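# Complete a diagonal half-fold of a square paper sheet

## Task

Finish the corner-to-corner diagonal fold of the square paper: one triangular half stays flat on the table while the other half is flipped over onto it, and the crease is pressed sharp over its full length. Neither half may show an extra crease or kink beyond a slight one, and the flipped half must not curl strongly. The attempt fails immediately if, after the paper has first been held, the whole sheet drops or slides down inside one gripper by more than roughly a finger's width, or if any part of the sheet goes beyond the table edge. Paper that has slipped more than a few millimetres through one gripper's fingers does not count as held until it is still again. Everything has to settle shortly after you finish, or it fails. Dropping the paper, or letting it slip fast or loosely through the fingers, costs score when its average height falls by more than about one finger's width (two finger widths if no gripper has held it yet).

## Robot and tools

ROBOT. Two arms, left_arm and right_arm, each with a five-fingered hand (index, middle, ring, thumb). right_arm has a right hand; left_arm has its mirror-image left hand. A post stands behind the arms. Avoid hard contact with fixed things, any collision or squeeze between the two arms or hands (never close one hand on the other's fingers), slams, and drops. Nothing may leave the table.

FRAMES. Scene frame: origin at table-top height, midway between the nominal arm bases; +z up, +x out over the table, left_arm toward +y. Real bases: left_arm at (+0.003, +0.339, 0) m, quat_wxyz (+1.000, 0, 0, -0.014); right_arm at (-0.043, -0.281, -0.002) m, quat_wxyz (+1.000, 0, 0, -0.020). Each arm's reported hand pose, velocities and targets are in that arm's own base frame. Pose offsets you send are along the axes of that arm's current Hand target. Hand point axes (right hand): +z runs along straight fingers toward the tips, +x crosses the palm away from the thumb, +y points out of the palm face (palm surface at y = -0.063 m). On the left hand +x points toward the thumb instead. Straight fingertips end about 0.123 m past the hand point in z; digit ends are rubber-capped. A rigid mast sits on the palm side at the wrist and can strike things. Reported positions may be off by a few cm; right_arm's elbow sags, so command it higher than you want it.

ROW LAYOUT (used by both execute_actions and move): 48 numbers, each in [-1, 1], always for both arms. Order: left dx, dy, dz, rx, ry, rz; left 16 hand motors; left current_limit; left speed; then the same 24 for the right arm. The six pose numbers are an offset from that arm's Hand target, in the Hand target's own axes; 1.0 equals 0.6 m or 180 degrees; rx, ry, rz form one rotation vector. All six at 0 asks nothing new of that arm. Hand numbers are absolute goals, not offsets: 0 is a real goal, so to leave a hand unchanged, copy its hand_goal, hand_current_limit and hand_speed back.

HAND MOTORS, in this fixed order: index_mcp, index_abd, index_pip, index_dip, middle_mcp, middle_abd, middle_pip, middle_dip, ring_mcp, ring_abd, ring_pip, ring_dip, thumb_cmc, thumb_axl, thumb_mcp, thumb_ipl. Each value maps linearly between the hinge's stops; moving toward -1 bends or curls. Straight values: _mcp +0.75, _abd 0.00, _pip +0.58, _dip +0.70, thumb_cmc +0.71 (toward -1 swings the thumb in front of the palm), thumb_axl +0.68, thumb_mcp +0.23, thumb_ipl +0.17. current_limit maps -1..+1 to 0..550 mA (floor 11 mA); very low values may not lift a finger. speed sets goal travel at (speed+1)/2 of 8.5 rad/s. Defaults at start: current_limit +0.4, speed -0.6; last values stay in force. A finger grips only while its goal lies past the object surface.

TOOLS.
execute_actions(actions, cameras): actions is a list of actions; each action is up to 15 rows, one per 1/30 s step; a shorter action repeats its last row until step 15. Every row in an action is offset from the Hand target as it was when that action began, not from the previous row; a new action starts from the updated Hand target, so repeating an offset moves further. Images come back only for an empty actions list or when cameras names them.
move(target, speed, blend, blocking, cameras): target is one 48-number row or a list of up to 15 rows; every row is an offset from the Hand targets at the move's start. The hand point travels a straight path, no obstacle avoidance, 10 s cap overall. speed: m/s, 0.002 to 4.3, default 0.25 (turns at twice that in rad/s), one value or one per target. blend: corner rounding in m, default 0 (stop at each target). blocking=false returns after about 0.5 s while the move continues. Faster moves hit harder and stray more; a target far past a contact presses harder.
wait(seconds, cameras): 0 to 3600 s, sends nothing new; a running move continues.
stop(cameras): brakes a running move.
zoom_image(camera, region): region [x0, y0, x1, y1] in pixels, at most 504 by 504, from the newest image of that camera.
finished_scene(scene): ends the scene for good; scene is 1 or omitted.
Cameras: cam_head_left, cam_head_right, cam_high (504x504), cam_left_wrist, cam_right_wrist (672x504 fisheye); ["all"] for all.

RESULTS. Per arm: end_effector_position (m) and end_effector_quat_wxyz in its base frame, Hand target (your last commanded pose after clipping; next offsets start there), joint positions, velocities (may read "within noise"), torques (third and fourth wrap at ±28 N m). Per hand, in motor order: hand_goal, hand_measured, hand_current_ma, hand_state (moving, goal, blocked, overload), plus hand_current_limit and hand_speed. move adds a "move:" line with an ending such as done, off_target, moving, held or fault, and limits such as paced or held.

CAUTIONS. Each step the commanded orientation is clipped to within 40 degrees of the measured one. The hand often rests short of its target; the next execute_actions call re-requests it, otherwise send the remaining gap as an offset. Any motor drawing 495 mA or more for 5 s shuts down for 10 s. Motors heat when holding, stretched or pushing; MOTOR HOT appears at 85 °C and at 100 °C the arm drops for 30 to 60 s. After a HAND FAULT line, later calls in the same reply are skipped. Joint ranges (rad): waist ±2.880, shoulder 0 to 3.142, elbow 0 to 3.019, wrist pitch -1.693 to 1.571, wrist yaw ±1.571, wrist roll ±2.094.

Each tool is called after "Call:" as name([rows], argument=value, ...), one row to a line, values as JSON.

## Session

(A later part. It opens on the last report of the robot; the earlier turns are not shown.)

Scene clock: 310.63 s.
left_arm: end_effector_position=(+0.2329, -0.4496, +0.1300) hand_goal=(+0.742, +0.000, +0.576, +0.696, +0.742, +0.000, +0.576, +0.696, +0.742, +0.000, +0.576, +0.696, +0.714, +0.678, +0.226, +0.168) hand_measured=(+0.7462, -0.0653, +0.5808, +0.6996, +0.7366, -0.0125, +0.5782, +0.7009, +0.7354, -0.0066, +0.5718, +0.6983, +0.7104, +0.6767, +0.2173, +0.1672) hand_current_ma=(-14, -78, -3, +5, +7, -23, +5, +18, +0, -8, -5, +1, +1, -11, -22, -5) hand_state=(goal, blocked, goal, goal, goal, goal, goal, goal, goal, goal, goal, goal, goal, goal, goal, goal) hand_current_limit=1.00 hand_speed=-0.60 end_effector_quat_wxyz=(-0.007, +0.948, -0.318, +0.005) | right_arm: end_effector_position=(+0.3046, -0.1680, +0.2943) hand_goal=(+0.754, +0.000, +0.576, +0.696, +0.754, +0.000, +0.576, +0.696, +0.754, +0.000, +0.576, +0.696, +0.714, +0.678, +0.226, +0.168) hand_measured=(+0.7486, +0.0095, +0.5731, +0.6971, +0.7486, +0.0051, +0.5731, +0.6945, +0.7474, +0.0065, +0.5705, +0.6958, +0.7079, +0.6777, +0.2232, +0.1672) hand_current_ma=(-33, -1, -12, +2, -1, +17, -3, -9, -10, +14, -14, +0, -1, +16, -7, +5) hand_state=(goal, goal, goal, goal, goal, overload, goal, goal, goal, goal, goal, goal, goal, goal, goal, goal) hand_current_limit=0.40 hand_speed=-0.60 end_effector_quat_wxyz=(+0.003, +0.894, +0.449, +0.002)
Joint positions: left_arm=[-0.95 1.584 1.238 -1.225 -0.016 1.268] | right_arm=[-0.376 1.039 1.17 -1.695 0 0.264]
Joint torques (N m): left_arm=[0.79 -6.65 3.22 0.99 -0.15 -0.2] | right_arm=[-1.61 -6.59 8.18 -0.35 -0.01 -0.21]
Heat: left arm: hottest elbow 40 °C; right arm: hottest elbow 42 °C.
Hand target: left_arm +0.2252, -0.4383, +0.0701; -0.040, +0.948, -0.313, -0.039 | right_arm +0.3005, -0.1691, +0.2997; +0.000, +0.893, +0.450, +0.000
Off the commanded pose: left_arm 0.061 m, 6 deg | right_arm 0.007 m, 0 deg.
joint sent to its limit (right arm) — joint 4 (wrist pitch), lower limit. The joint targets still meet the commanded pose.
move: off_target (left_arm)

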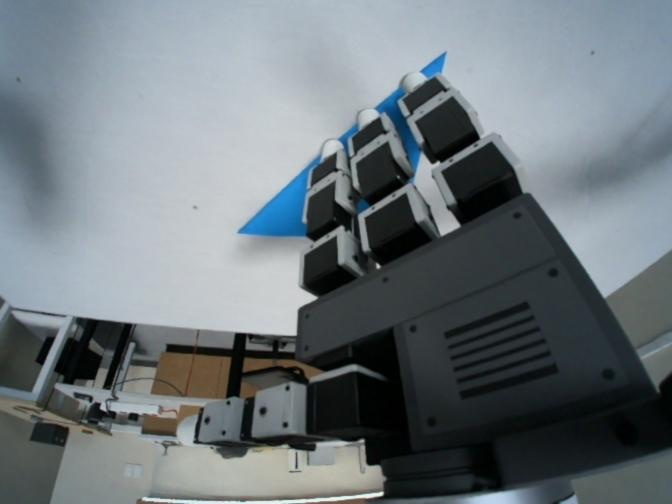

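Call:
move([
  [0.0233,0.0113,-0.1202,-0.0164,0.0398,0,0.742,0,0.576,0.696,0.742,0,0.576,0.696,0.742,0,0.576,0.696,0.714,0.678,0.226,0.168,1.0,-0.6,0,0,0,0,0,0,0.754,0,0.576,0.696,0.754,0,0.576,0.696,0.754,0,0.576,0.696,0.714,0.678,0.226,0.168,0.4,-0.6],
  [0.0158,0.0073,-0.1947,-0.0164,0.0398,0,0.742,0,0.576,0.696,0.742,0,0.576,0.696,0.742,0,0.576,0.696,0.714,0.678,0.226,0.168,1.0,-0.6,0,0,0,0,0,0,0.754,0,0.576,0.696,0.754,0,0.576,0.696,0.754,0,0.576,0.696,0.714,0.678,0.226,0.168,0.4,-0.6],
], speed=0.13, blend=[0.003,0], cameras=["cam_left_wrist","cam_head_left"])

Call:
zoom_image(camera="cam_left_wrist", region=[160, 0, 520, 280])

Call:
zoom_image(camera="cam_head_left", region=[175, 250, 215, 290])

Scene clock: 312.63 s.
left_arm: end_effector_position=(+0.2314, -0.4496, +0.1694) hand_goal=(+0.742, +0.000, +0.576, +0.696, +0.742, +0.000, +0.576, +0.696, +0.742, +0.000, +0.576, +0.696, +0.714, +0.678, +0.226, +0.168) hand_measured=(+0.7342, +0.0007, +0.5718, +0.6996, +0.7366, +0.0021, +0.5731, +0.6996, +0.7366, +0.0036, +0.5731, +0.6971, +0.7104, +0.6767, +0.2173, +0.1672) hand_current_ma=(-14, +14, -4, +10, +3, -6, +7, +2, +0, -8, -13, +6, +5, -12, -20, +0) hand_state=(goal, goal, goal, goal, goal, goal, goal, goal, goal, goal, goal, goal, goal, goal, goal, goal) hand_current_limit=1.00 hand_speed=-0.60 end_effector_quat_wxyz=(-0.004, +0.948, -0.317, +0.001) | right_arm: end_effector_position=(+0.3046, -0.1680, +0.2943) hand_goal=(+0.754, +0.000, +0.576, +0.696, +0.754, +0.000, +0.576, +0.696, +0.754, +0.000, +0.576, +0.696, +0.714, +0.678, +0.226, +0.168) hand_measured=(+0.7498, +0.0095, +0.5731, +0.6958, +0.7486, +0.0051, +0.5718, +0.6958, +0.7474, +0.0065, +0.5705, +0.6958, +0.7079, +0.6767, +0.2222, +0.1681) hand_current_ma=(-7, +3, -19, -6, -10, +8, +5, -2, -32, +17, -33, +8, -2, +17, -12, -3) hand_state=(goal, goal, goal, goal, goal, overload, goal, goal, goal, goal, goal, goal, goal, goal, goal, goal) hand_current_limit=0.40 hand_speed=-0.60 end_effector_quat_wxyz=(+0.003, +0.894, +0.449, +0.002)
Joint positions: left_arm=[-0.95 1.554 1.309 -1.328 -0.009 1.266] | right_arm=[-0.376 1.039 1.17 -1.695 0 0.264]
Joint torques (N m): left_arm=[0.73 -12.16 10.26 -0.1 0.03 -0.21] | right_arm=[-1.49 -6.59 8.21 -0.38 0 -0.22]
Heat: left arm: hottest elbow 40 °C; right arm: hottest elbow 42 °C.
Hand target: left_arm +0.2360, -0.4591, +0.1850; +0.004, +0.949, -0.314, +0.012 | right_arm +0.3005, -0.1691, +0.2997; +0.000, +0.893, +0.450, +0.000
Off the commanded pose: left_arm 0.019 m, 2 deg | right_arm 0.007 m, 0 deg.
joint sent to its limit (right arm) — joint 4 (wrist pitch), lower limit. The joint targets still meet the commanded pose.
move: off_target (left_arm)
Images, in order (width x height): cam_head_left 504x504, cam_left_wrist 672x504.

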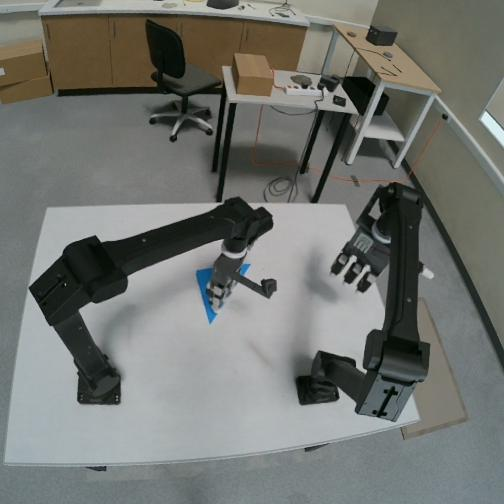

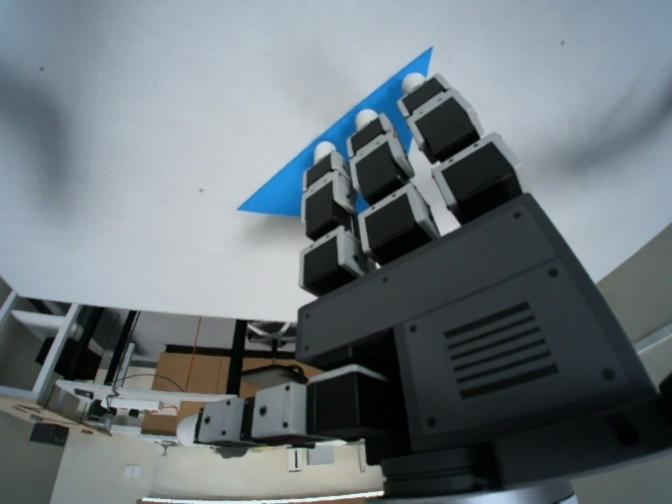

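Scaled by 1.400 from the camera's image (finer frame: 960x720).

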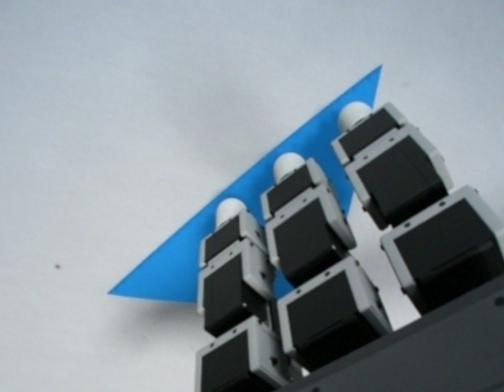

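Scaled by 12.600 from the camera's image (finer frame: 720x720).

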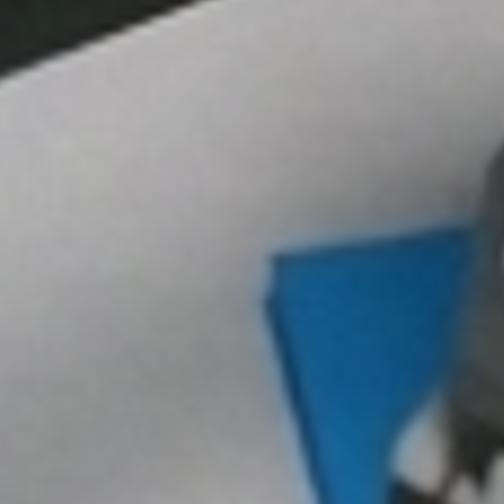

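Call:
wait(seconds=3, cameras=["cam_head_left"])

Call:
zoom_image(camera="cam_head_left", region=[175, 250, 215, 290])

Scene clock: 315.73 s.
left_arm: end_effector_position=(+0.2314, -0.4496, +0.1694) hand_goal=(+0.742, +0.000, +0.576, +0.696, +0.742, +0.000, +0.576, +0.696, +0.742, +0.000, +0.576, +0.696, +0.714, +0.678, +0.226, +0.168) hand_measured=(+0.7342, -0.0008, +0.5718, +0.6996, +0.7354, +0.0021, +0.5718, +0.6996, +0.7366, +0.0021, +0.5718, +0.6971, +0.7104, +0.6767, +0.2173, +0.1672) hand_current_ma=(-13, +13, -12, +12, +8, -11, -8, +10, +9, -7, -7, +10, +0, -2, -17, -8) hand_state=(goal, goal, goal, goal, goal, goal, goal, goal, goal, goal, goal, goal, goal, goal, goal, goal) hand_current_limit=1.00 hand_speed=-0.60 end_effector_quat_wxyz=(-0.004, +0.948, -0.317, +0.001) | right_arm: end_effector_position=(+0.3046, -0.1680, +0.2943) hand_goal=(+0.754, +0.000, +0.576, +0.696, +0.754, +0.000, +0.576, +0.696, +0.754, +0.000, +0.576, +0.696, +0.714, +0.678, +0.226, +0.168) hand_measured=(+0.7486, +0.0109, +0.5718, +0.6958, +0.7474, +0.0036, +0.5731, +0.6958, +0.7474, +0.0051, +0.5693, +0.6958, +0.7079, +0.6767, +0.2232, +0.1672) hand_current_ma=(-18, -10, -9, -19, -3, +6, +1, -11, -26, +3, -16, +10, +6, -6, -7, -6) hand_state=(goal, goal, goal, goal, goal, overload, goal, goal, goal, goal, goal, goal, goal, goal, goal, goal) hand_current_limit=0.40 hand_speed=-0.60 end_effector_quat_wxyz=(+0.003, +0.894, +0.449, +0.002)
Joint positions: left_arm=[-0.95 1.554 1.309 -1.328 -0.009 1.266] | right_arm=[-0.376 1.039 1.17 -1.695 0 0.264]
Joint torques (N m): left_arm=[0.85 -12.45 10.29 0.02 0.05 -0.21] | right_arm=[-1.55 -6.53 8.18 -0.36 0 -0.22]
Heat: left arm: hottest elbow 40 °C; right arm: hottest elbow 42 °C.
Hand target: left_arm +0.2360, -0.4591, +0.1850; +0.004, +0.949, -0.314, +0.012 | right_arm +0.3005, -0.1691, +0.2997; +0.000, +0.893, +0.450, +0.000
Off the commanded pose: left_arm 0.019 m, 2 deg | right_arm 0.007 m, 0 deg.
wait: 3.00 s; at rest by 0.07 s

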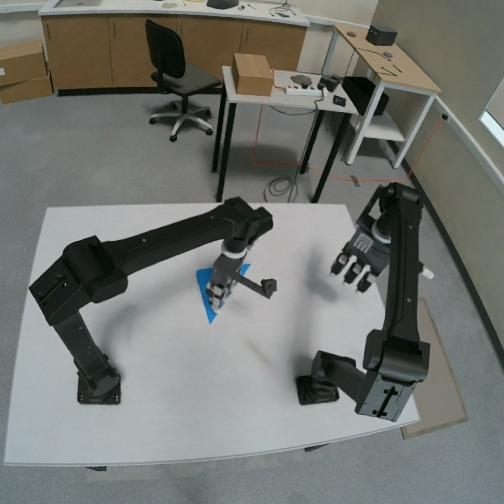

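Scaled by 12.600 from the camera's image (finer frame: 720x720).

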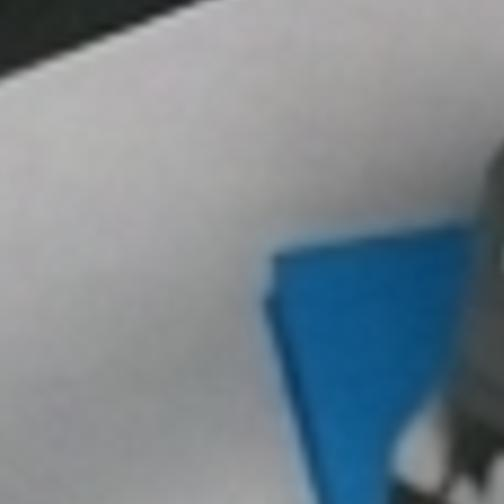

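Call:
move(target=[-0.0068,-0.0025,0.0417,0.0042,-0.0102,0,0.766,0,0.576,0.696,0.766,0,0.576,0.696,0.766,0,0.576,0.696,0.714,0.678,0.226,0.168,1.0,-0.6,0,0,0,0,0,0,0.754,0,0.576,0.696,0.754,0,0.576,0.696,0.754,0,0.576,0.696,0.714,0.678,0.226,0.168,0.4,-0.6], speed=0.1, cameras=["cam_left_wrist"])

Call:
zoom_image(camera="cam_left_wrist", region=[160, 0, 520, 280])

Scene clock: 316.57 s.
left_arm: end_effector_position=(+0.2320, -0.4506, +0.1609) hand_goal=(+0.766, +0.000, +0.576, +0.696, +0.766, +0.000, +0.576, +0.696, +0.766, +0.000, +0.576, +0.696, +0.714, +0.678, +0.226, +0.168) hand_measured=(+0.7583, +0.0007, +0.5718, +0.6996, +0.7595, +0.0021, +0.5718, +0.6996, +0.7595, +0.0036, +0.5718, +0.6971, +0.7104, +0.6767, +0.2173, +0.1672) hand_current_ma=(-17, +4, -20, +6, +1, -13, +1, +7, -1, +2, -9, +10, +4, +2, -15, +1) hand_state=(goal, goal, goal, goal, goal, goal, goal, goal, goal, goal, goal, goal, goal, goal, goal, goal) hand_current_limit=1.00 hand_speed=-0.60 end_effector_quat_wxyz=(-0.009, +0.948, -0.317, -0.005) | right_arm: end_effector_position=(+0.3046, -0.1680, +0.2943) hand_goal=(+0.754, +0.000, +0.576, +0.696, +0.754, +0.000, +0.576, +0.696, +0.754, +0.000, +0.576, +0.696, +0.714, +0.678, +0.226, +0.168) hand_measured=(+0.7498, +0.0095, +0.5731, +0.6958, +0.7486, +0.0036, +0.5718, +0.6958, +0.7486, +0.0065, +0.5705, +0.6958, +0.7079, +0.6767, +0.2222, +0.1672) hand_current_ma=(-30, +7, -3, +4, -13, +3, -5, +3, -29, +7, -6, +9, +9, +14, -10, +6) hand_state=(goal, goal, goal, goal, goal, overload, goal, goal, goal, goal, goal, goal, goal, goal, goal, goal) hand_current_limit=0.40 hand_speed=-0.60 end_effector_quat_wxyz=(+0.003, +0.894, +0.449, +0.002)
Joint positions: left_arm=[-0.95 1.572 1.309 -1.327 -0.008 1.266] | right_arm=[-0.376 1.039 1.17 -1.695 0 0.264]
Joint torques (N m): left_arm=[0.79 -11.81 7.9 0.66 -0.1 -0.2] | right_arm=[-1.49 -6.53 8.21 -0.35 0 -0.21]
Heat: left arm: hottest elbow 40 °C; right arm: hottest elbow 42 °C.
Hand target: left_arm +0.2341, -0.4559, +0.1599; -0.007, +0.949, -0.314, -0.001 | right_arm +0.3005, -0.1691, +0.2997; +0.000, +0.893, +0.450, +0.000
Off the commanded pose: left_arm 0.006 m, 1 deg | right_arm 0.007 m, 0 deg.
joint sent to its limit (right arm) — joint 4 (wrist pitch), lower limit. The joint targets still meet the commanded pose.
move: done

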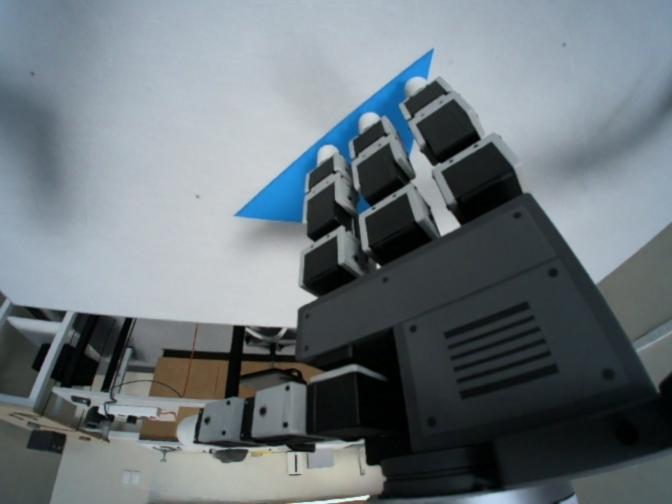

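Scaled by 1.400 from the camera's image (finer frame: 960x720).

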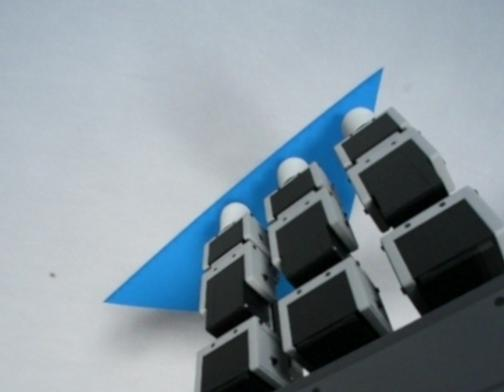

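Call:
move(target=[-0.0250,-0.0132,0.15,0.0122,-0.0296,0,0.766,0,0.576,0.696,0.766,0,0.576,0.696,0.766,0,0.576,0.696,0.714,0.678,0.226,0.168,1.0,-0.6,0,0,0,0,0,0,0.754,0,0.576,0.696,0.754,0,0.576,0.696,0.754,0,0.576,0.696,0.714,0.678,0.226,0.168,0.4,-0.6], speed=0.12, cameras=["cam_left_wrist"])

Call:
zoom_image(camera="cam_left_wrist", region=[290, 60, 460, 190])

Call:
move([
  [0.0233,0.0113,-0.1202,-0.0164,0.0398,0,0.766,0,0.576,0.696,0.766,0,0.576,0.696,0.766,0,0.576,0.696,0.714,0.678,0.226,0.168,1.0,-0.6,0,0,0,0,0,0,0.754,0,0.576,0.696,0.754,0,0.576,0.696,0.754,0,0.576,0.696,0.714,0.678,0.226,0.168,0.4,-0.6],
  [0.0158,0.0073,-0.1947,-0.0164,0.0398,0,0.766,0,0.576,0.696,0.766,0,0.576,0.696,0.766,0,0.576,0.696,0.714,0.678,0.226,0.168,1.0,-0.6,0,0,0,0,0,0,0.754,0,0.576,0.696,0.754,0,0.576,0.696,0.754,0,0.576,0.696,0.714,0.678,0.226,0.168,0.4,-0.6],
], speed=0.13, blend=[0.003,0])

Call:
wait(seconds=3, cameras=["cam_left_wrist","cam_head_left"])

Call:
zoom_image(camera="cam_left_wrist", region=[160, 0, 520, 280])

Call:
zoom_image(camera="cam_head_left", region=[175, 250, 215, 290])

Scene clock: 317.97 s.
left_arm: end_effector_position=(+0.2342, -0.4516, +0.1301) hand_goal=(+0.766, +0.000, +0.576, +0.696, +0.766, +0.000, +0.576, +0.696, +0.766, +0.000, +0.576, +0.696, +0.714, +0.678, +0.226, +0.168) hand_measured=(+0.7716, -0.0579, +0.5808, +0.7009, +0.7595, -0.0096, +0.5744, +0.6996, +0.7595, -0.0052, +0.5718, +0.6920, +0.7104, +0.6767, +0.2183, +0.1672) hand_current_ma=(-4, -71, +1, +9, +1, -13, -4, +8, +4, -10, -9, +3, +6, -7, -4, +2) hand_state=(goal, blocked, goal, goal, goal, goal, goal, goal, goal, goal, goal, goal, goal, goal, goal, goal) hand_current_limit=1.00 hand_speed=-0.60 end_effector_quat_wxyz=(-0.006, +0.948, -0.317, +0.005) | right_arm: end_effector_position=(+0.3046, -0.1680, +0.2943) hand_goal=(+0.754, +0.000, +0.576, +0.696, +0.754, +0.000, +0.576, +0.696, +0.754, +0.000, +0.576, +0.696, +0.714, +0.678, +0.226, +0.168) hand_measured=(+0.7498, +0.0095, +0.5718, +0.6958, +0.7486, +0.0051, +0.5718, +0.6971, +0.7474, +0.0051, +0.5705, +0.6958, +0.7079, +0.6767, +0.2222, +0.1681) hand_current_ma=(-25, +5, -2, +2, -6, -6, +2, -12, -16, +25, -27, -1, -1, +4, -14, +7) hand_state=(goal, goal, goal, goal, goal, overload, goal, goal, goal, goal, goal, goal, goal, goal, goal, goal) hand_current_limit=0.40 hand_speed=-0.60 end_effector_quat_wxyz=(+0.003, +0.894, +0.449, +0.002)
Joint positions: left_arm=[-0.95 1.589 1.245 -1.225 -0.015 1.266] | right_arm=[-0.376 1.039 1.17 -1.695 0 0.264]
Joint torques (N m): left_arm=[1.03 -6.83 3.22 1.02 -0.2 -0.15] | right_arm=[-1.61 -6.59 8.2 -0.38 0 -0.21]
Heat: left arm: hottest elbow 40 °C; right arm: hottest elbow 42 °C.
Hand target: left_arm +0.2270, -0.4392, +0.0701; -0.040, +0.948, -0.313, -0.039 | right_arm +0.3005, -0.1691, +0.2997; +0.000, +0.893, +0.450, +0.000
Off the commanded pose: left_arm 0.062 m, 6 deg | right_arm 0.007 m, 0 deg.
joint sent to its limit (right arm) — joint 4 (wrist pitch), lower limit. The joint targets still meet the commanded pose.
move: off_target (left_arm)

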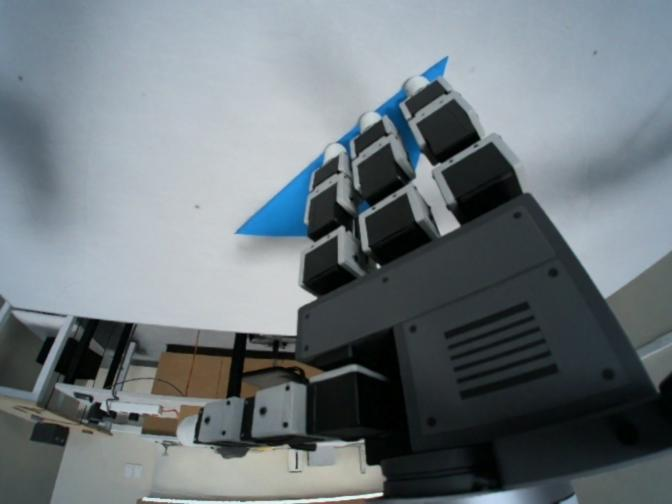

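Scaled by 2.965 from the camera's image (finer frame: 960x720).

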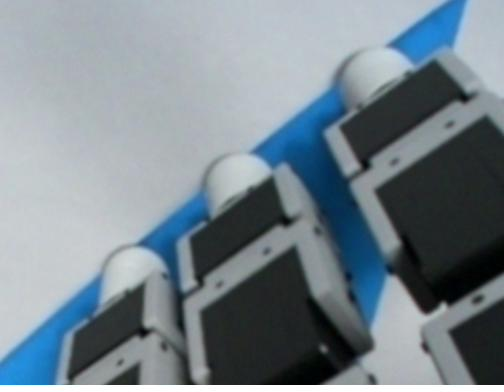

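Scene clock: 319.40 s.
left_arm: end_effector_position=(+0.2326, -0.4512, +0.1695) hand_goal=(+0.766, +0.000, +0.576, +0.696, +0.766, +0.000, +0.576, +0.696, +0.766, +0.000, +0.576, +0.696, +0.714, +0.678, +0.226, +0.168) hand_measured=(+0.7583, -0.0008, +0.5718, +0.6983, +0.7595, +0.0036, +0.5731, +0.6996, +0.7595, +0.0021, +0.5718, +0.6932, +0.7117, +0.6767, +0.2183, +0.1672) hand_current_ma=(-22, +13, -10, +13, -3, -11, +8, +7, +10, -7, -6, +8, +2, -8, -25, -7) hand_state=(goal, goal, goal, goal, goal, goal, goal, goal, goal, goal, goal, goal, goal, goal, goal, goal) hand_current_limit=1.00 hand_speed=-0.60 end_effector_quat_wxyz=(-0.004, +0.948, -0.317, +0.002) | right_arm: end_effector_position=(+0.3046, -0.1680, +0.2943) hand_goal=(+0.754, +0.000, +0.576, +0.696, +0.754, +0.000, +0.576, +0.696, +0.754, +0.000, +0.576, +0.696, +0.714, +0.678, +0.226, +0.168) hand_measured=(+0.7498, +0.0080, +0.5718, +0.6958, +0.7486, +0.0036, +0.5731, +0.6958, +0.7474, +0.0051, +0.5705, +0.6958, +0.7092, +0.6767, +0.2232, +0.1681) hand_current_ma=(-28, -6, -11, -11, -13, +8, -9, -5, -21, +6, -7, -3, -10, +5, -8, +6) hand_state=(goal, goal, goal, goal, goal, overload, goal, goal, goal, goal, goal, goal, goal, goal, goal, goal) hand_current_limit=0.40 hand_speed=-0.60 end_effector_quat_wxyz=(+0.003, +0.894, +0.449, +0.002)
Joint positions: left_arm=[-0.95 1.558 1.315 -1.329 -0.009 1.266] | right_arm=[-0.376 1.039 1.17 -1.695 0 0.264]
Joint torques (N m): left_arm=[1.03 -12.75 10.32 0.03 0.02 -0.18] | right_arm=[-1.61 -6.53 8.21 -0.39 0 -0.22]
Heat: left arm: hottest elbow 40 °C; right arm: hottest elbow 42 °C.
Hand target: left_arm +0.2378, -0.4601, +0.1852; +0.005, +0.949, -0.314, +0.012 | right_arm +0.3005, -0.1691, +0.2997; +0.000, +0.893, +0.450, +0.000
Off the commanded pose: left_arm 0.019 m, 2 deg | right_arm 0.007 m, 0 deg.
joint sent to its limit (right arm) — joint 4 (wrist pitch), lower limit. The joint targets still meet the commanded pose.
move: off_target (left_arm)

Scene clock: 322.40 s.
left_arm: end_effector_position=(+0.2326, -0.4512, +0.1695) hand_goal=(+0.766, +0.000, +0.576, +0.696, +0.766, +0.000, +0.576, +0.696, +0.766, +0.000, +0.576, +0.696, +0.714, +0.678, +0.226, +0.168) hand_measured=(+0.7583, -0.0008, +0.5718, +0.6983, +0.7595, +0.0036, +0.5731, +0.6983, +0.7595, +0.0021, +0.5718, +0.6920, +0.7104, +0.6767, +0.2173, +0.1672) hand_current_ma=(-14, +7, -15, +11, -1, -6, +5, +4, +2, -6, -12, +1, -3, -9, -21, +6) hand_state=(goal, goal, goal, goal, goal, goal, goal, goal, goal, goal, goal, goal, goal, goal, goal, goal) hand_current_limit=1.00 hand_speed=-0.60 end_effector_quat_wxyz=(-0.004, +0.948, -0.317, +0.002) | right_arm: end_effector_position=(+0.3046, -0.1680, +0.2943) hand_goal=(+0.754, +0.000, +0.576, +0.696, +0.754, +0.000, +0.576, +0.696, +0.754, +0.000, +0.576, +0.696, +0.714, +0.678, +0.226, +0.168) hand_measured=(+0.7498, +0.0095, +0.5731, +0.6958, +0.7486, +0.0036, +0.5718, +0.6958, +0.7474, +0.0065, +0.5705, +0.6958, +0.7079, +0.6767, +0.2232, +0.1672) hand_current_ma=(-11, +9, -14, -15, -12, -8, +4, -8, -17, +28, -29, +11, -19, +3, +2, +6) hand_state=(goal, goal, goal, goal, goal, overload, goal, goal, goal, goal, goal, goal, goal, goal, goal, goal) hand_current_limit=0.40 hand_speed=-0.60 end_effector_quat_wxyz=(+0.003, +0.894, +0.449, +0.002)
Joint positions: left_arm=[-0.95 1.558 1.315 -1.329 -0.009 1.266] | right_arm=[-0.376 1.039 1.17 -1.695 0 0.264]
Joint torques (N m): left_arm=[0.62 -12.81 10.21 -0.06 0.02 -0.17] | right_arm=[-1.61 -6.48 8.2 -0.36 0 -0.21]
Heat: left arm: hottest elbow 40 °C; right arm: hottest elbow 42 °C.
Hand target: left_arm +0.2378, -0.4601, +0.1852; +0.005, +0.949, -0.314, +0.012 | right_arm +0.3005, -0.1691, +0.2997; +0.000, +0.893, +0.450, +0.000
Off the commanded pose: left_arm 0.019 m, 2 deg | right_arm 0.007 m, 0 deg.
wait: 3.00 s; at rest by 0.17 s
Images, in order (width x height): cam_head_left 504x504, cam_left_wrist 672x504.

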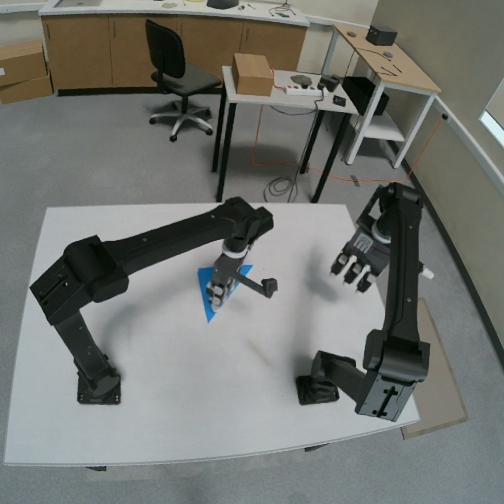

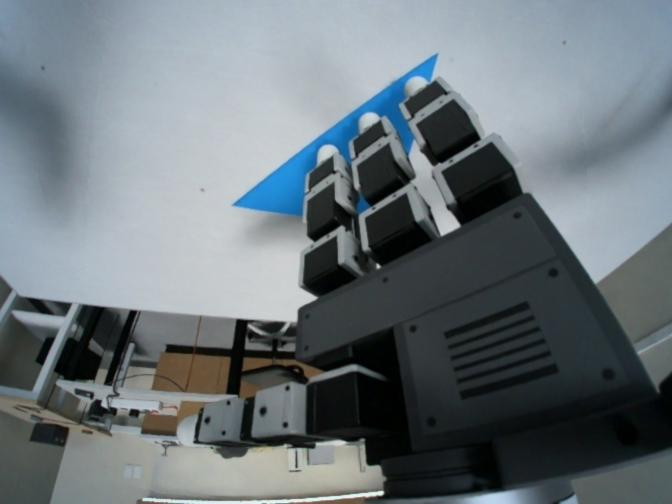

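Scaled by 1.400 from the camera's image (finer frame: 960x720).

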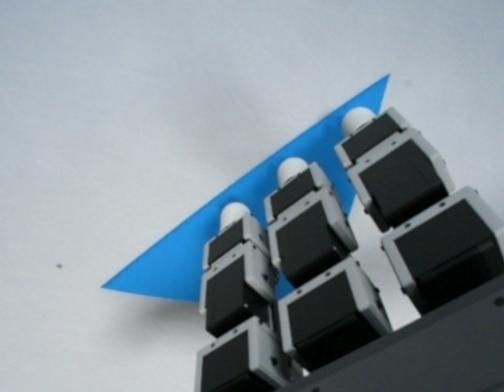

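Scaled by 12.600 from the camera's image (finer frame: 720x720).

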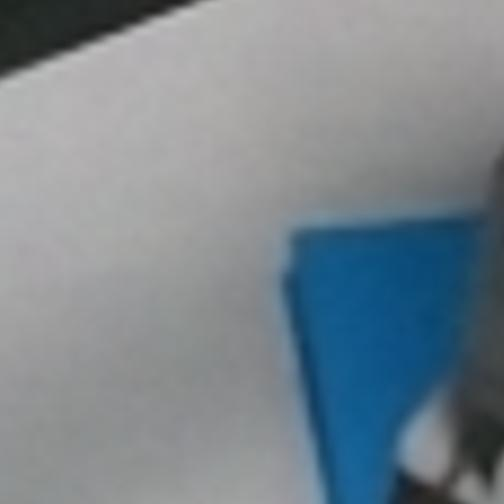

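Call:
move([
  [-0.0068,-0.0025,0.0417,0.0042,-0.0102,0,0.766,0,0.576,0.696,0.766,0,0.576,0.696,0.766,0,0.576,0.696,0.714,0.678,0.226,0.168,1.0,-0.6,0,0,0,0,0,0,0.754,0,0.576,0.696,0.754,0,0.576,0.696,0.754,0,0.576,0.696,0.714,0.678,0.226,0.168,0.4,-0.6],
  [-0.0410,-0.0187,0.2465,0.0212,-0.0514,0,0.766,0,0.576,0.696,0.766,0,0.576,0.696,0.766,0,0.576,0.696,0.714,0.678,0.226,0.168,1.0,-0.6,0,0,0,0,0,0,0.754,0,0.576,0.696,0.754,0,0.576,0.696,0.754,0,0.576,0.696,0.714,0.678,0.226,0.168,0.4,-0.6],
], speed=[0.1,0.12], cameras=["cam_left_wrist"])

Call:
zoom_image(camera="cam_left_wrist", region=[290, 60, 460, 190])

Scene clock: 324.77 s.
left_arm: end_effector_position=(+0.2361, -0.4540, +0.1285) hand_goal=(+0.766, +0.000, +0.576, +0.696, +0.766, +0.000, +0.576, +0.696, +0.766, +0.000, +0.576, +0.696, +0.714, +0.678, +0.226, +0.168) hand_measured=(+0.7752, -0.0711, +0.5808, +0.7009, +0.7607, -0.0154, +0.5770, +0.6983, +0.7595, -0.0052, +0.5731, +0.6945, +0.7104, +0.6767, +0.2173, +0.1672) hand_current_ma=(+4, -86, -1, +12, -2, -21, +6, +4, +10, -13, -8, +6, -10, -8, -16, -3) hand_state=(goal, blocked, goal, goal, goal, goal, goal, goal, goal, goal, goal, goal, goal, goal, goal, goal) hand_current_limit=1.00 hand_speed=-0.60 end_effector_quat_wxyz=(-0.004, +0.948, -0.317, +0.008) | right_arm: end_effector_position=(+0.3046, -0.1680, +0.2943) hand_goal=(+0.754, +0.000, +0.576, +0.696, +0.754, +0.000, +0.576, +0.696, +0.754, +0.000, +0.576, +0.696, +0.714, +0.678, +0.226, +0.168) hand_measured=(+0.7498, +0.0080, +0.5718, +0.6958, +0.7486, +0.0051, +0.5731, +0.6958, +0.7474, +0.0051, +0.5705, +0.6958, +0.7079, +0.6777, +0.2232, +0.1672) hand_current_ma=(-28, +1, -10, -6, -9, -3, +4, +0, -25, +14, -13, +7, -3, +1, -20, +0) hand_state=(goal, goal, goal, goal, goal, overload, goal, goal, goal, goal, goal, goal, goal, goal, goal, goal) hand_current_limit=0.40 hand_speed=-0.60 end_effector_quat_wxyz=(+0.003, +0.894, +0.449, +0.002)
Joint positions: left_arm=[-0.95 1.594 1.245 -1.214 -0.016 1.266] | right_arm=[-0.376 1.039 1.17 -1.695 0 0.264]
Joint torques (N m): left_arm=[1.14 -3.9 1.48 1.58 -0.29 -0.15] | right_arm=[-1.67 -6.53 8.2 -0.36 -0.01 -0.21]
Heat: left arm: hottest elbow 40 °C; right arm: hottest elbow 42 °C.
Hand target: left_arm +0.2278, -0.4387, +0.0366; -0.052, +0.947, -0.313, -0.054 | right_arm +0.3005, -0.1691, +0.2997; +0.000, +0.893, +0.450, +0.000
Off the commanded pose: left_arm 0.093 m, 9 deg | right_arm 0.007 m, 0 deg.
joint sent to its limit (right arm) — joint 4 (wrist pitch), lower limit. The joint targets still meet the commanded pose.
move: off_target (left_arm)

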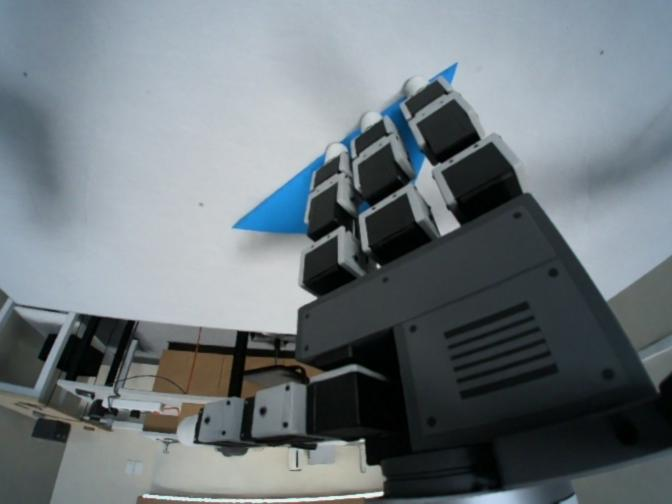

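Scaled by 2.965 from the camera's image (finer frame: 960x720).

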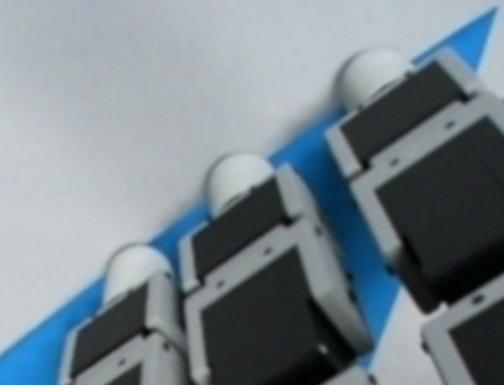

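Call:
move([
  [0.0199,0.0102,-0.1779,-0.0212,0.0514,0,0.766,0,0.576,0.696,0.766,0,0.576,0.696,0.766,0,0.576,0.696,0.714,0.678,0.226,0.168,1.0,-0.6,0,0,0,0,0,0,0.754,0,0.576,0.696,0.754,0,0.576,0.696,0.754,0,0.576,0.696,0.714,0.678,0.226,0.168,0.4,-0.6],
  [0.0098,0.0053,-0.2520,-0.0212,0.0514,0,0.766,0,0.576,0.696,0.766,0,0.576,0.696,0.766,0,0.576,0.696,0.714,0.678,0.226,0.168,1.0,-0.6,0,0,0,0,0,0,0.754,0,0.576,0.696,0.754,0,0.576,0.696,0.754,0,0.576,0.696,0.714,0.678,0.226,0.168,0.4,-0.6],
], speed=0.13, blend=[0.003,0])

Call:
wait(seconds=3, cameras=["cam_left_wrist","cam_head_left"])

Call:
zoom_image(camera="cam_left_wrist", region=[160, 0, 520, 280])

Call:
zoom_image(camera="cam_head_left", region=[175, 250, 215, 290])

Scene clock: 326.80 s.
left_arm: end_effector_position=(+0.2357, -0.4556, +0.1682) hand_goal=(+0.766, +0.000, +0.576, +0.696, +0.766, +0.000, +0.576, +0.696, +0.766, +0.000, +0.576, +0.696, +0.714, +0.678, +0.226, +0.168) hand_measured=(+0.7595, -0.0008, +0.5731, +0.6971, +0.7619, +0.0007, +0.5718, +0.6983, +0.7595, +0.0036, +0.5718, +0.6983, +0.7104, +0.6767, +0.2173, +0.1672) hand_current_ma=(-20, +8, -10, +6, +6, -14, -2, +5, +13, -5, -6, +11, -1, +6, -19, +3) hand_state=(goal, goal, goal, goal, goal, goal, goal, goal, goal, goal, goal, goal, goal, goal, goal, goal) hand_current_limit=1.00 hand_speed=-0.60 end_effector_quat_wxyz=(-0.005, +0.948, -0.317, +0.000) | right_arm: end_effector_position=(+0.3046, -0.1680, +0.2943) hand_goal=(+0.754, +0.000, +0.576, +0.696, +0.754, +0.000, +0.576, +0.696, +0.754, +0.000, +0.576, +0.696, +0.714, +0.678, +0.226, +0.168) hand_measured=(+0.7486, +0.0095, +0.5731, +0.6971, +0.7486, +0.0036, +0.5731, +0.6971, +0.7474, +0.0051, +0.5705, +0.6958, +0.7092, +0.6767, +0.2232, +0.1681) hand_current_ma=(-23, +4, -14, -14, -14, -5, +14, +9, -32, +4, -7, +6, -12, +3, -13, -12) hand_state=(goal, goal, goal, goal, goal, overload, goal, goal, goal, goal, goal, goal, goal, goal, goal, goal) hand_current_limit=0.40 hand_speed=-0.60 end_effector_quat_wxyz=(+0.003, +0.894, +0.449, +0.002)
Joint positions: left_arm=[-0.95 1.575 1.331 -1.332 -0.009 1.266] | right_arm=[-0.376 1.039 1.17 -1.695 0 0.264]
Joint torques (N m): left_arm=[1.03 -13.04 10.41 -0.09 0.04 -0.19] | right_arm=[-1.61 -6.53 8.18 -0.36 0 -0.21]
Heat: left arm: hottest elbow 40 °C; right arm: hottest elbow 42 °C.
Hand target: left_arm +0.2410, -0.4648, +0.1850; +0.004, +0.949, -0.314, +0.012 | right_arm +0.3005, -0.1691, +0.2997; +0.000, +0.893, +0.450, +0.000
Off the commanded pose: left_arm 0.020 m, 2 deg | right_arm 0.007 m, 0 deg.
joint sent to its limit (right arm) — joint 4 (wrist pitch), lower limit. The joint targets still meet the commanded pose.
move: off_target (left_arm)

Scene clock: 329.80 s.
left_arm: end_effector_position=(+0.2357, -0.4556, +0.1682) hand_goal=(+0.766, +0.000, +0.576, +0.696, +0.766, +0.000, +0.576, +0.696, +0.766, +0.000, +0.576, +0.696, +0.714, +0.678, +0.226, +0.168) hand_measured=(+0.7595, -0.0008, +0.5731, +0.6971, +0.7619, +0.0007, +0.5718, +0.6983, +0.7595, +0.0021, +0.5731, +0.6983, +0.7104, +0.6767, +0.2173, +0.1672) hand_current_ma=(-21, +14, -5, +9, +0, -6, -2, +4, +7, -13, -9, +10, +2, +0, -19, +8) hand_state=(goal, goal, goal, goal, goal, goal, goal, goal, goal, goal, goal, goal, goal, goal, goal, goal) hand_current_limit=1.00 hand_speed=-0.60 end_effector_quat_wxyz=(-0.005, +0.948, -0.317, +0.000) | right_arm: end_effector_position=(+0.3046, -0.1680, +0.2943) hand_goal=(+0.754, +0.000, +0.576, +0.696, +0.754, +0.000, +0.576, +0.696, +0.754, +0.000, +0.576, +0.696, +0.714, +0.678, +0.226, +0.168) hand_measured=(+0.7498, +0.0095, +0.5731, +0.6958, +0.7474, +0.0051, +0.5718, +0.6958, +0.7474, +0.0065, +0.5718, +0.6958, +0.7079, +0.6767, +0.2222, +0.1681) hand_current_ma=(-21, +0, +3, -4, -2, +8, -12, +2, -12, +23, -23, +21, -17, +0, -1, +3) hand_state=(goal, goal, goal, goal, goal, overload, goal, goal, goal, goal, goal, goal, goal, goal, goal, goal) hand_current_limit=0.40 hand_speed=-0.60 end_effector_quat_wxyz=(+0.003, +0.894, +0.449, +0.002)
Joint positions: left_arm=[-0.95 1.575 1.331 -1.332 -0.009 1.266] | right_arm=[-0.376 1.039 1.17 -1.695 0 0.264]
Joint torques (N m): left_arm=[0.62 -12.86 10.37 -0.06 0.01 -0.18] | right_arm=[-1.67 -6.53 8.21 -0.38 0 -0.21]
Heat: left arm: hottest elbow 40 °C; right arm: hottest elbow 42 °C.
Hand target: left_arm +0.2410, -0.4648, +0.1850; +0.004, +0.949, -0.314, +0.012 | right_arm +0.3005, -0.1691, +0.2997; +0.000, +0.893, +0.450, +0.000
Off the commanded pose: left_arm 0.020 m, 2 deg | right_arm 0.007 m, 0 deg.
wait: 3.00 s; at rest by 0.17 s
Images, in order (width x height): cam_head_left 504x504, cam_left_wrist 672x504.

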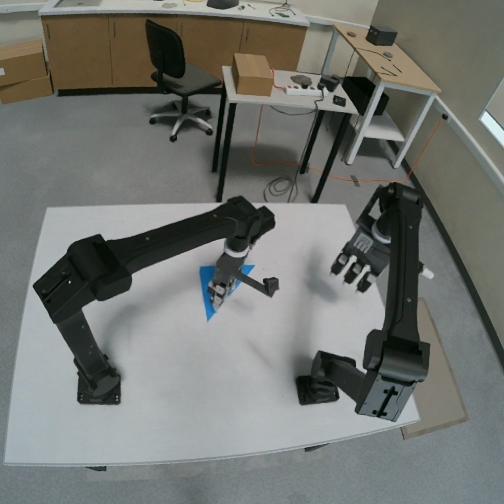

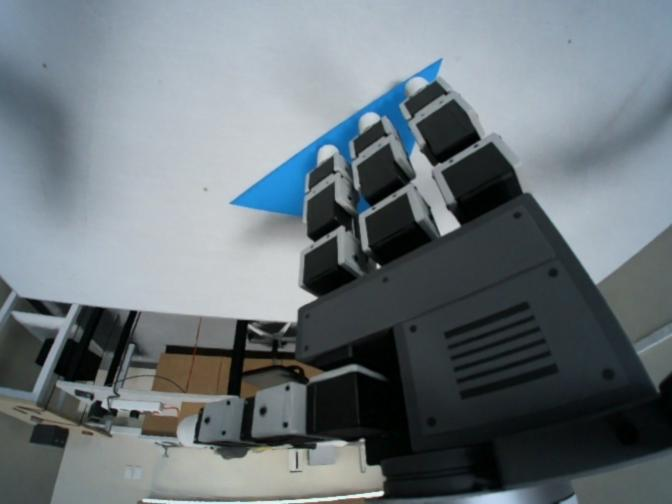

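Scaled by 1.400 from the camera's image (finer frame: 960x720).

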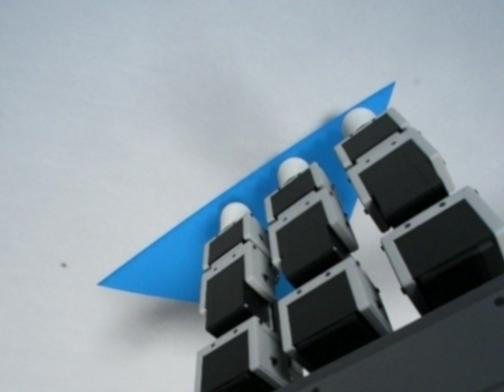

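Scaled by 12.600 from the camera's image (finer frame: 720x720).

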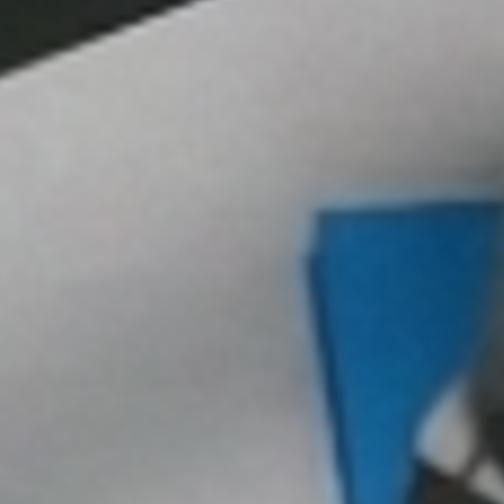

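Call:
move([
  [0.0026,0,-0.1027,0,0,0,0.754,0,0.576,0.696,0.754,0,0.576,0.696,0.754,0,0.576,0.696,0.714,0.678,0.226,0.168,1.0,-0.6,0,0,0,0,0,0,0.754,0,0.576,0.696,0.754,0,0.576,0.696,0.754,0,0.576,0.696,0.714,0.678,0.226,0.168,0.4,-0.6],
  [-0.2800,-0.2675,-0.1098,0,0,0.033,0.754,0,0.576,0.696,0.754,0,0.576,0.696,0.754,0,0.576,0.696,0.714,0.678,0.226,0.168,1.0,-0.6,0,0,0,0,0,0,0.754,0,0.576,0.696,0.754,0,0.576,0.696,0.754,0,0.576,0.696,0.714,0.678,0.226,0.168,0.4,-0.6],
], speed=0.2, blend=[0.02,0], cameras=["all"])

Call:
zoom_image(camera="cam_left_wrist", region=[120, 0, 320, 200])

Call:
zoom_image(camera="cam_head_left", region=[175, 250, 275, 335])

Call:
zoom_image(camera="cam_head_right", region=[175, 250, 275, 335])

Call:
zoom_image(camera="cam_high", region=[220, 290, 340, 410])

Scene clock: 332.50 s.
left_arm: end_effector_position=(+0.2030, -0.2368, +0.2476) hand_goal=(+0.754, +0.000, +0.576, +0.696, +0.754, +0.000, +0.576, +0.696, +0.754, +0.000, +0.576, +0.696, +0.714, +0.678, +0.226, +0.168) hand_measured=(+0.7523, -0.0052, +0.5718, +0.6971, +0.7535, -0.0052, +0.5718, +0.6971, +0.7523, -0.0052, +0.5731, +0.6983, +0.7180, +0.6767, +0.2183, +0.1662) hand_current_ma=(-9, +13, -7, +7, +9, -12, +0, +4, +8, -13, -13, +10, +3, -3, -24, -2) hand_state=(goal, goal, goal, goal, goal, goal, goal, goal, goal, goal, goal, goal, goal, goal, goal, goal) hand_current_limit=1.00 hand_speed=-0.60 end_effector_quat_wxyz=(+0.004, +0.934, -0.358, +0.018) | right_arm: end_effector_position=(+0.3046, -0.1680, +0.2943) hand_goal=(+0.754, +0.000, +0.576, +0.696, +0.754, +0.000, +0.576, +0.696, +0.754, +0.000, +0.576, +0.696, +0.714, +0.678, +0.226, +0.168) hand_measured=(+0.7498, +0.0080, +0.5731, +0.6971, +0.7474, +0.0036, +0.5718, +0.6958, +0.7474, +0.0065, +0.5705, +0.6958, +0.7079, +0.6767, +0.2232, +0.1681) hand_current_ma=(-8, +9, -19, -2, +1, +8, -5, -17, -16, +12, -7, +2, -7, -15, -1, +5) hand_state=(goal, goal, goal, goal, goal, overload, goal, goal, goal, goal, goal, goal, goal, goal, goal, goal) hand_current_limit=0.40 hand_speed=-0.60 end_effector_quat_wxyz=(+0.003, +0.894, +0.449, +0.002)
Joint positions: left_arm=[-0.576 1.068 1.067 -1.533 0.001 1.726] | right_arm=[-0.376 1.039 1.17 -1.695 0 0.264]
Joint torques (N m): left_arm=[1.2 -5.66 7.86 0.13 0.07 0.06] | right_arm=[-1.55 -6.59 8.23 -0.38 0 -0.22]
Heat: left arm: hottest elbow 40 °C; right arm: hottest elbow 42 °C.
Hand target: left_arm +0.2006, -0.2348, +0.2463; +0.004, +0.932, -0.363, +0.012 | right_arm +0.3005, -0.1691, +0.2997; +0.000, +0.893, +0.450, +0.000
Off the commanded pose: left_arm 0.003 m, 1 deg | right_arm 0.007 m, 0 deg.
joint sent to its limit (right arm) — joint 4 (wrist pitch), lower limit. The joint targets still meet the commanded pose.
move: done

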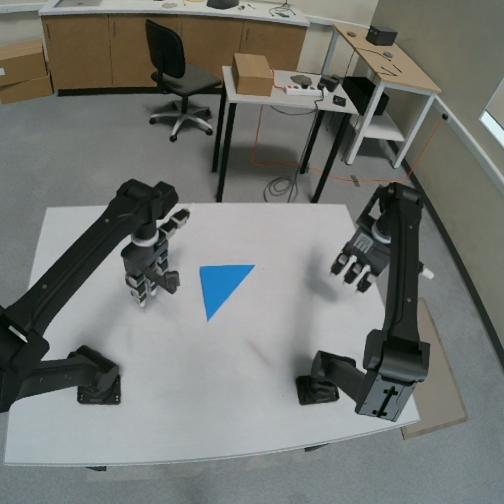

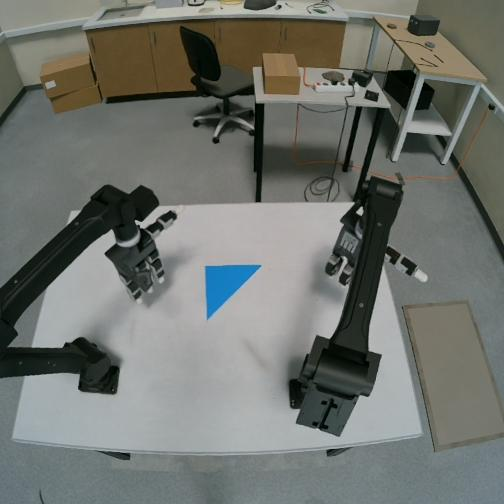

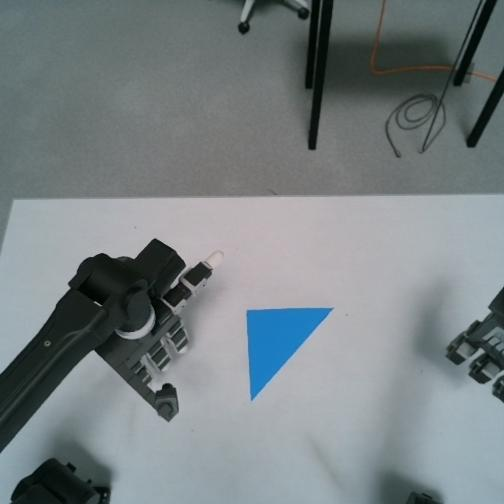

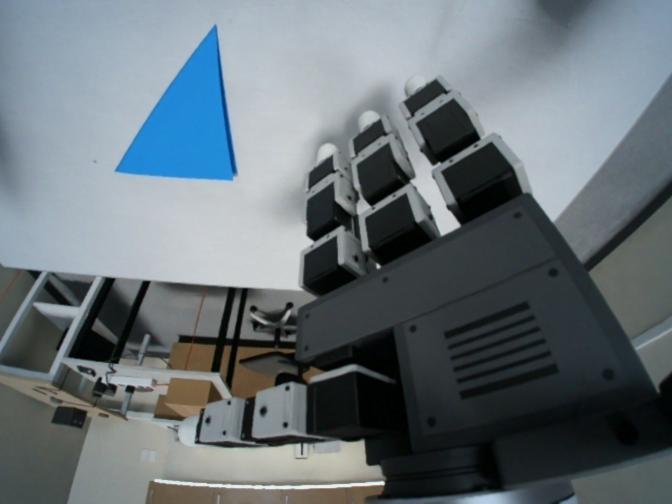

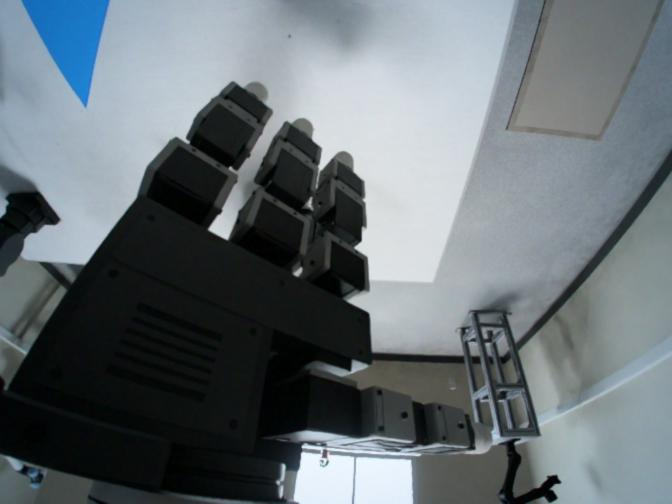

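Scaled by 2.520 from the camera's image (finer frame: 960x720).

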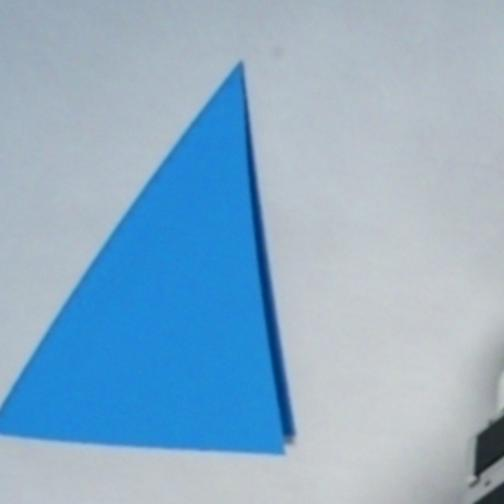

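Scaled by 5.040 from the camera's image (finer frame: 720x720).

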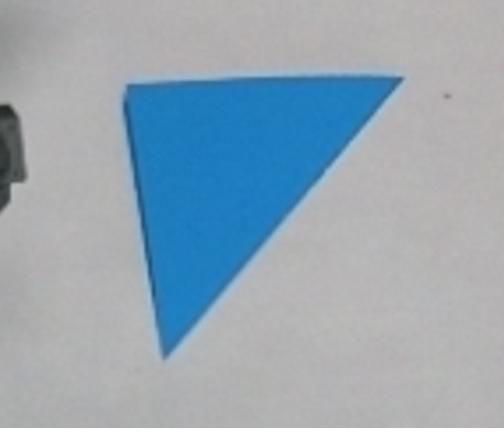

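Scaled by 5.040 from the camera's image (finer frame: 720x720).

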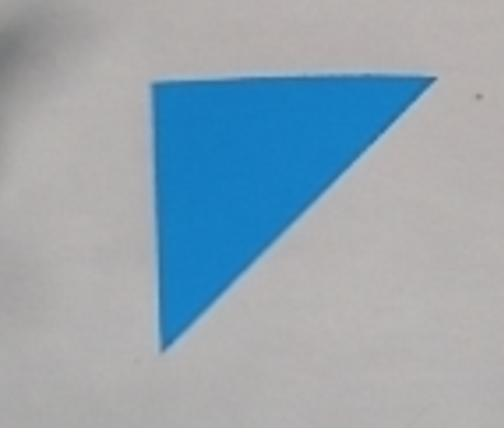

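Scaled by 4.200 from the camera's image (finer frame: 720x720).

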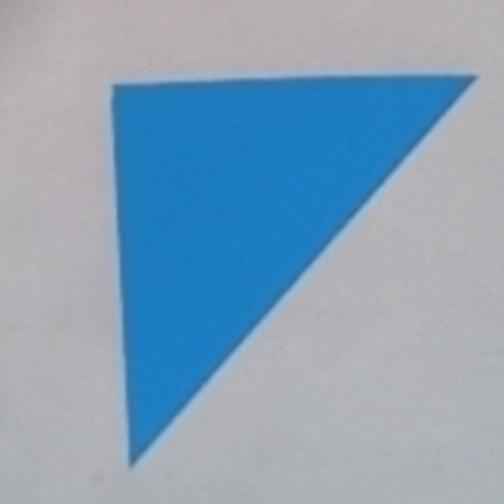

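Call:
finished_scene()

The scene is finished: the task was done.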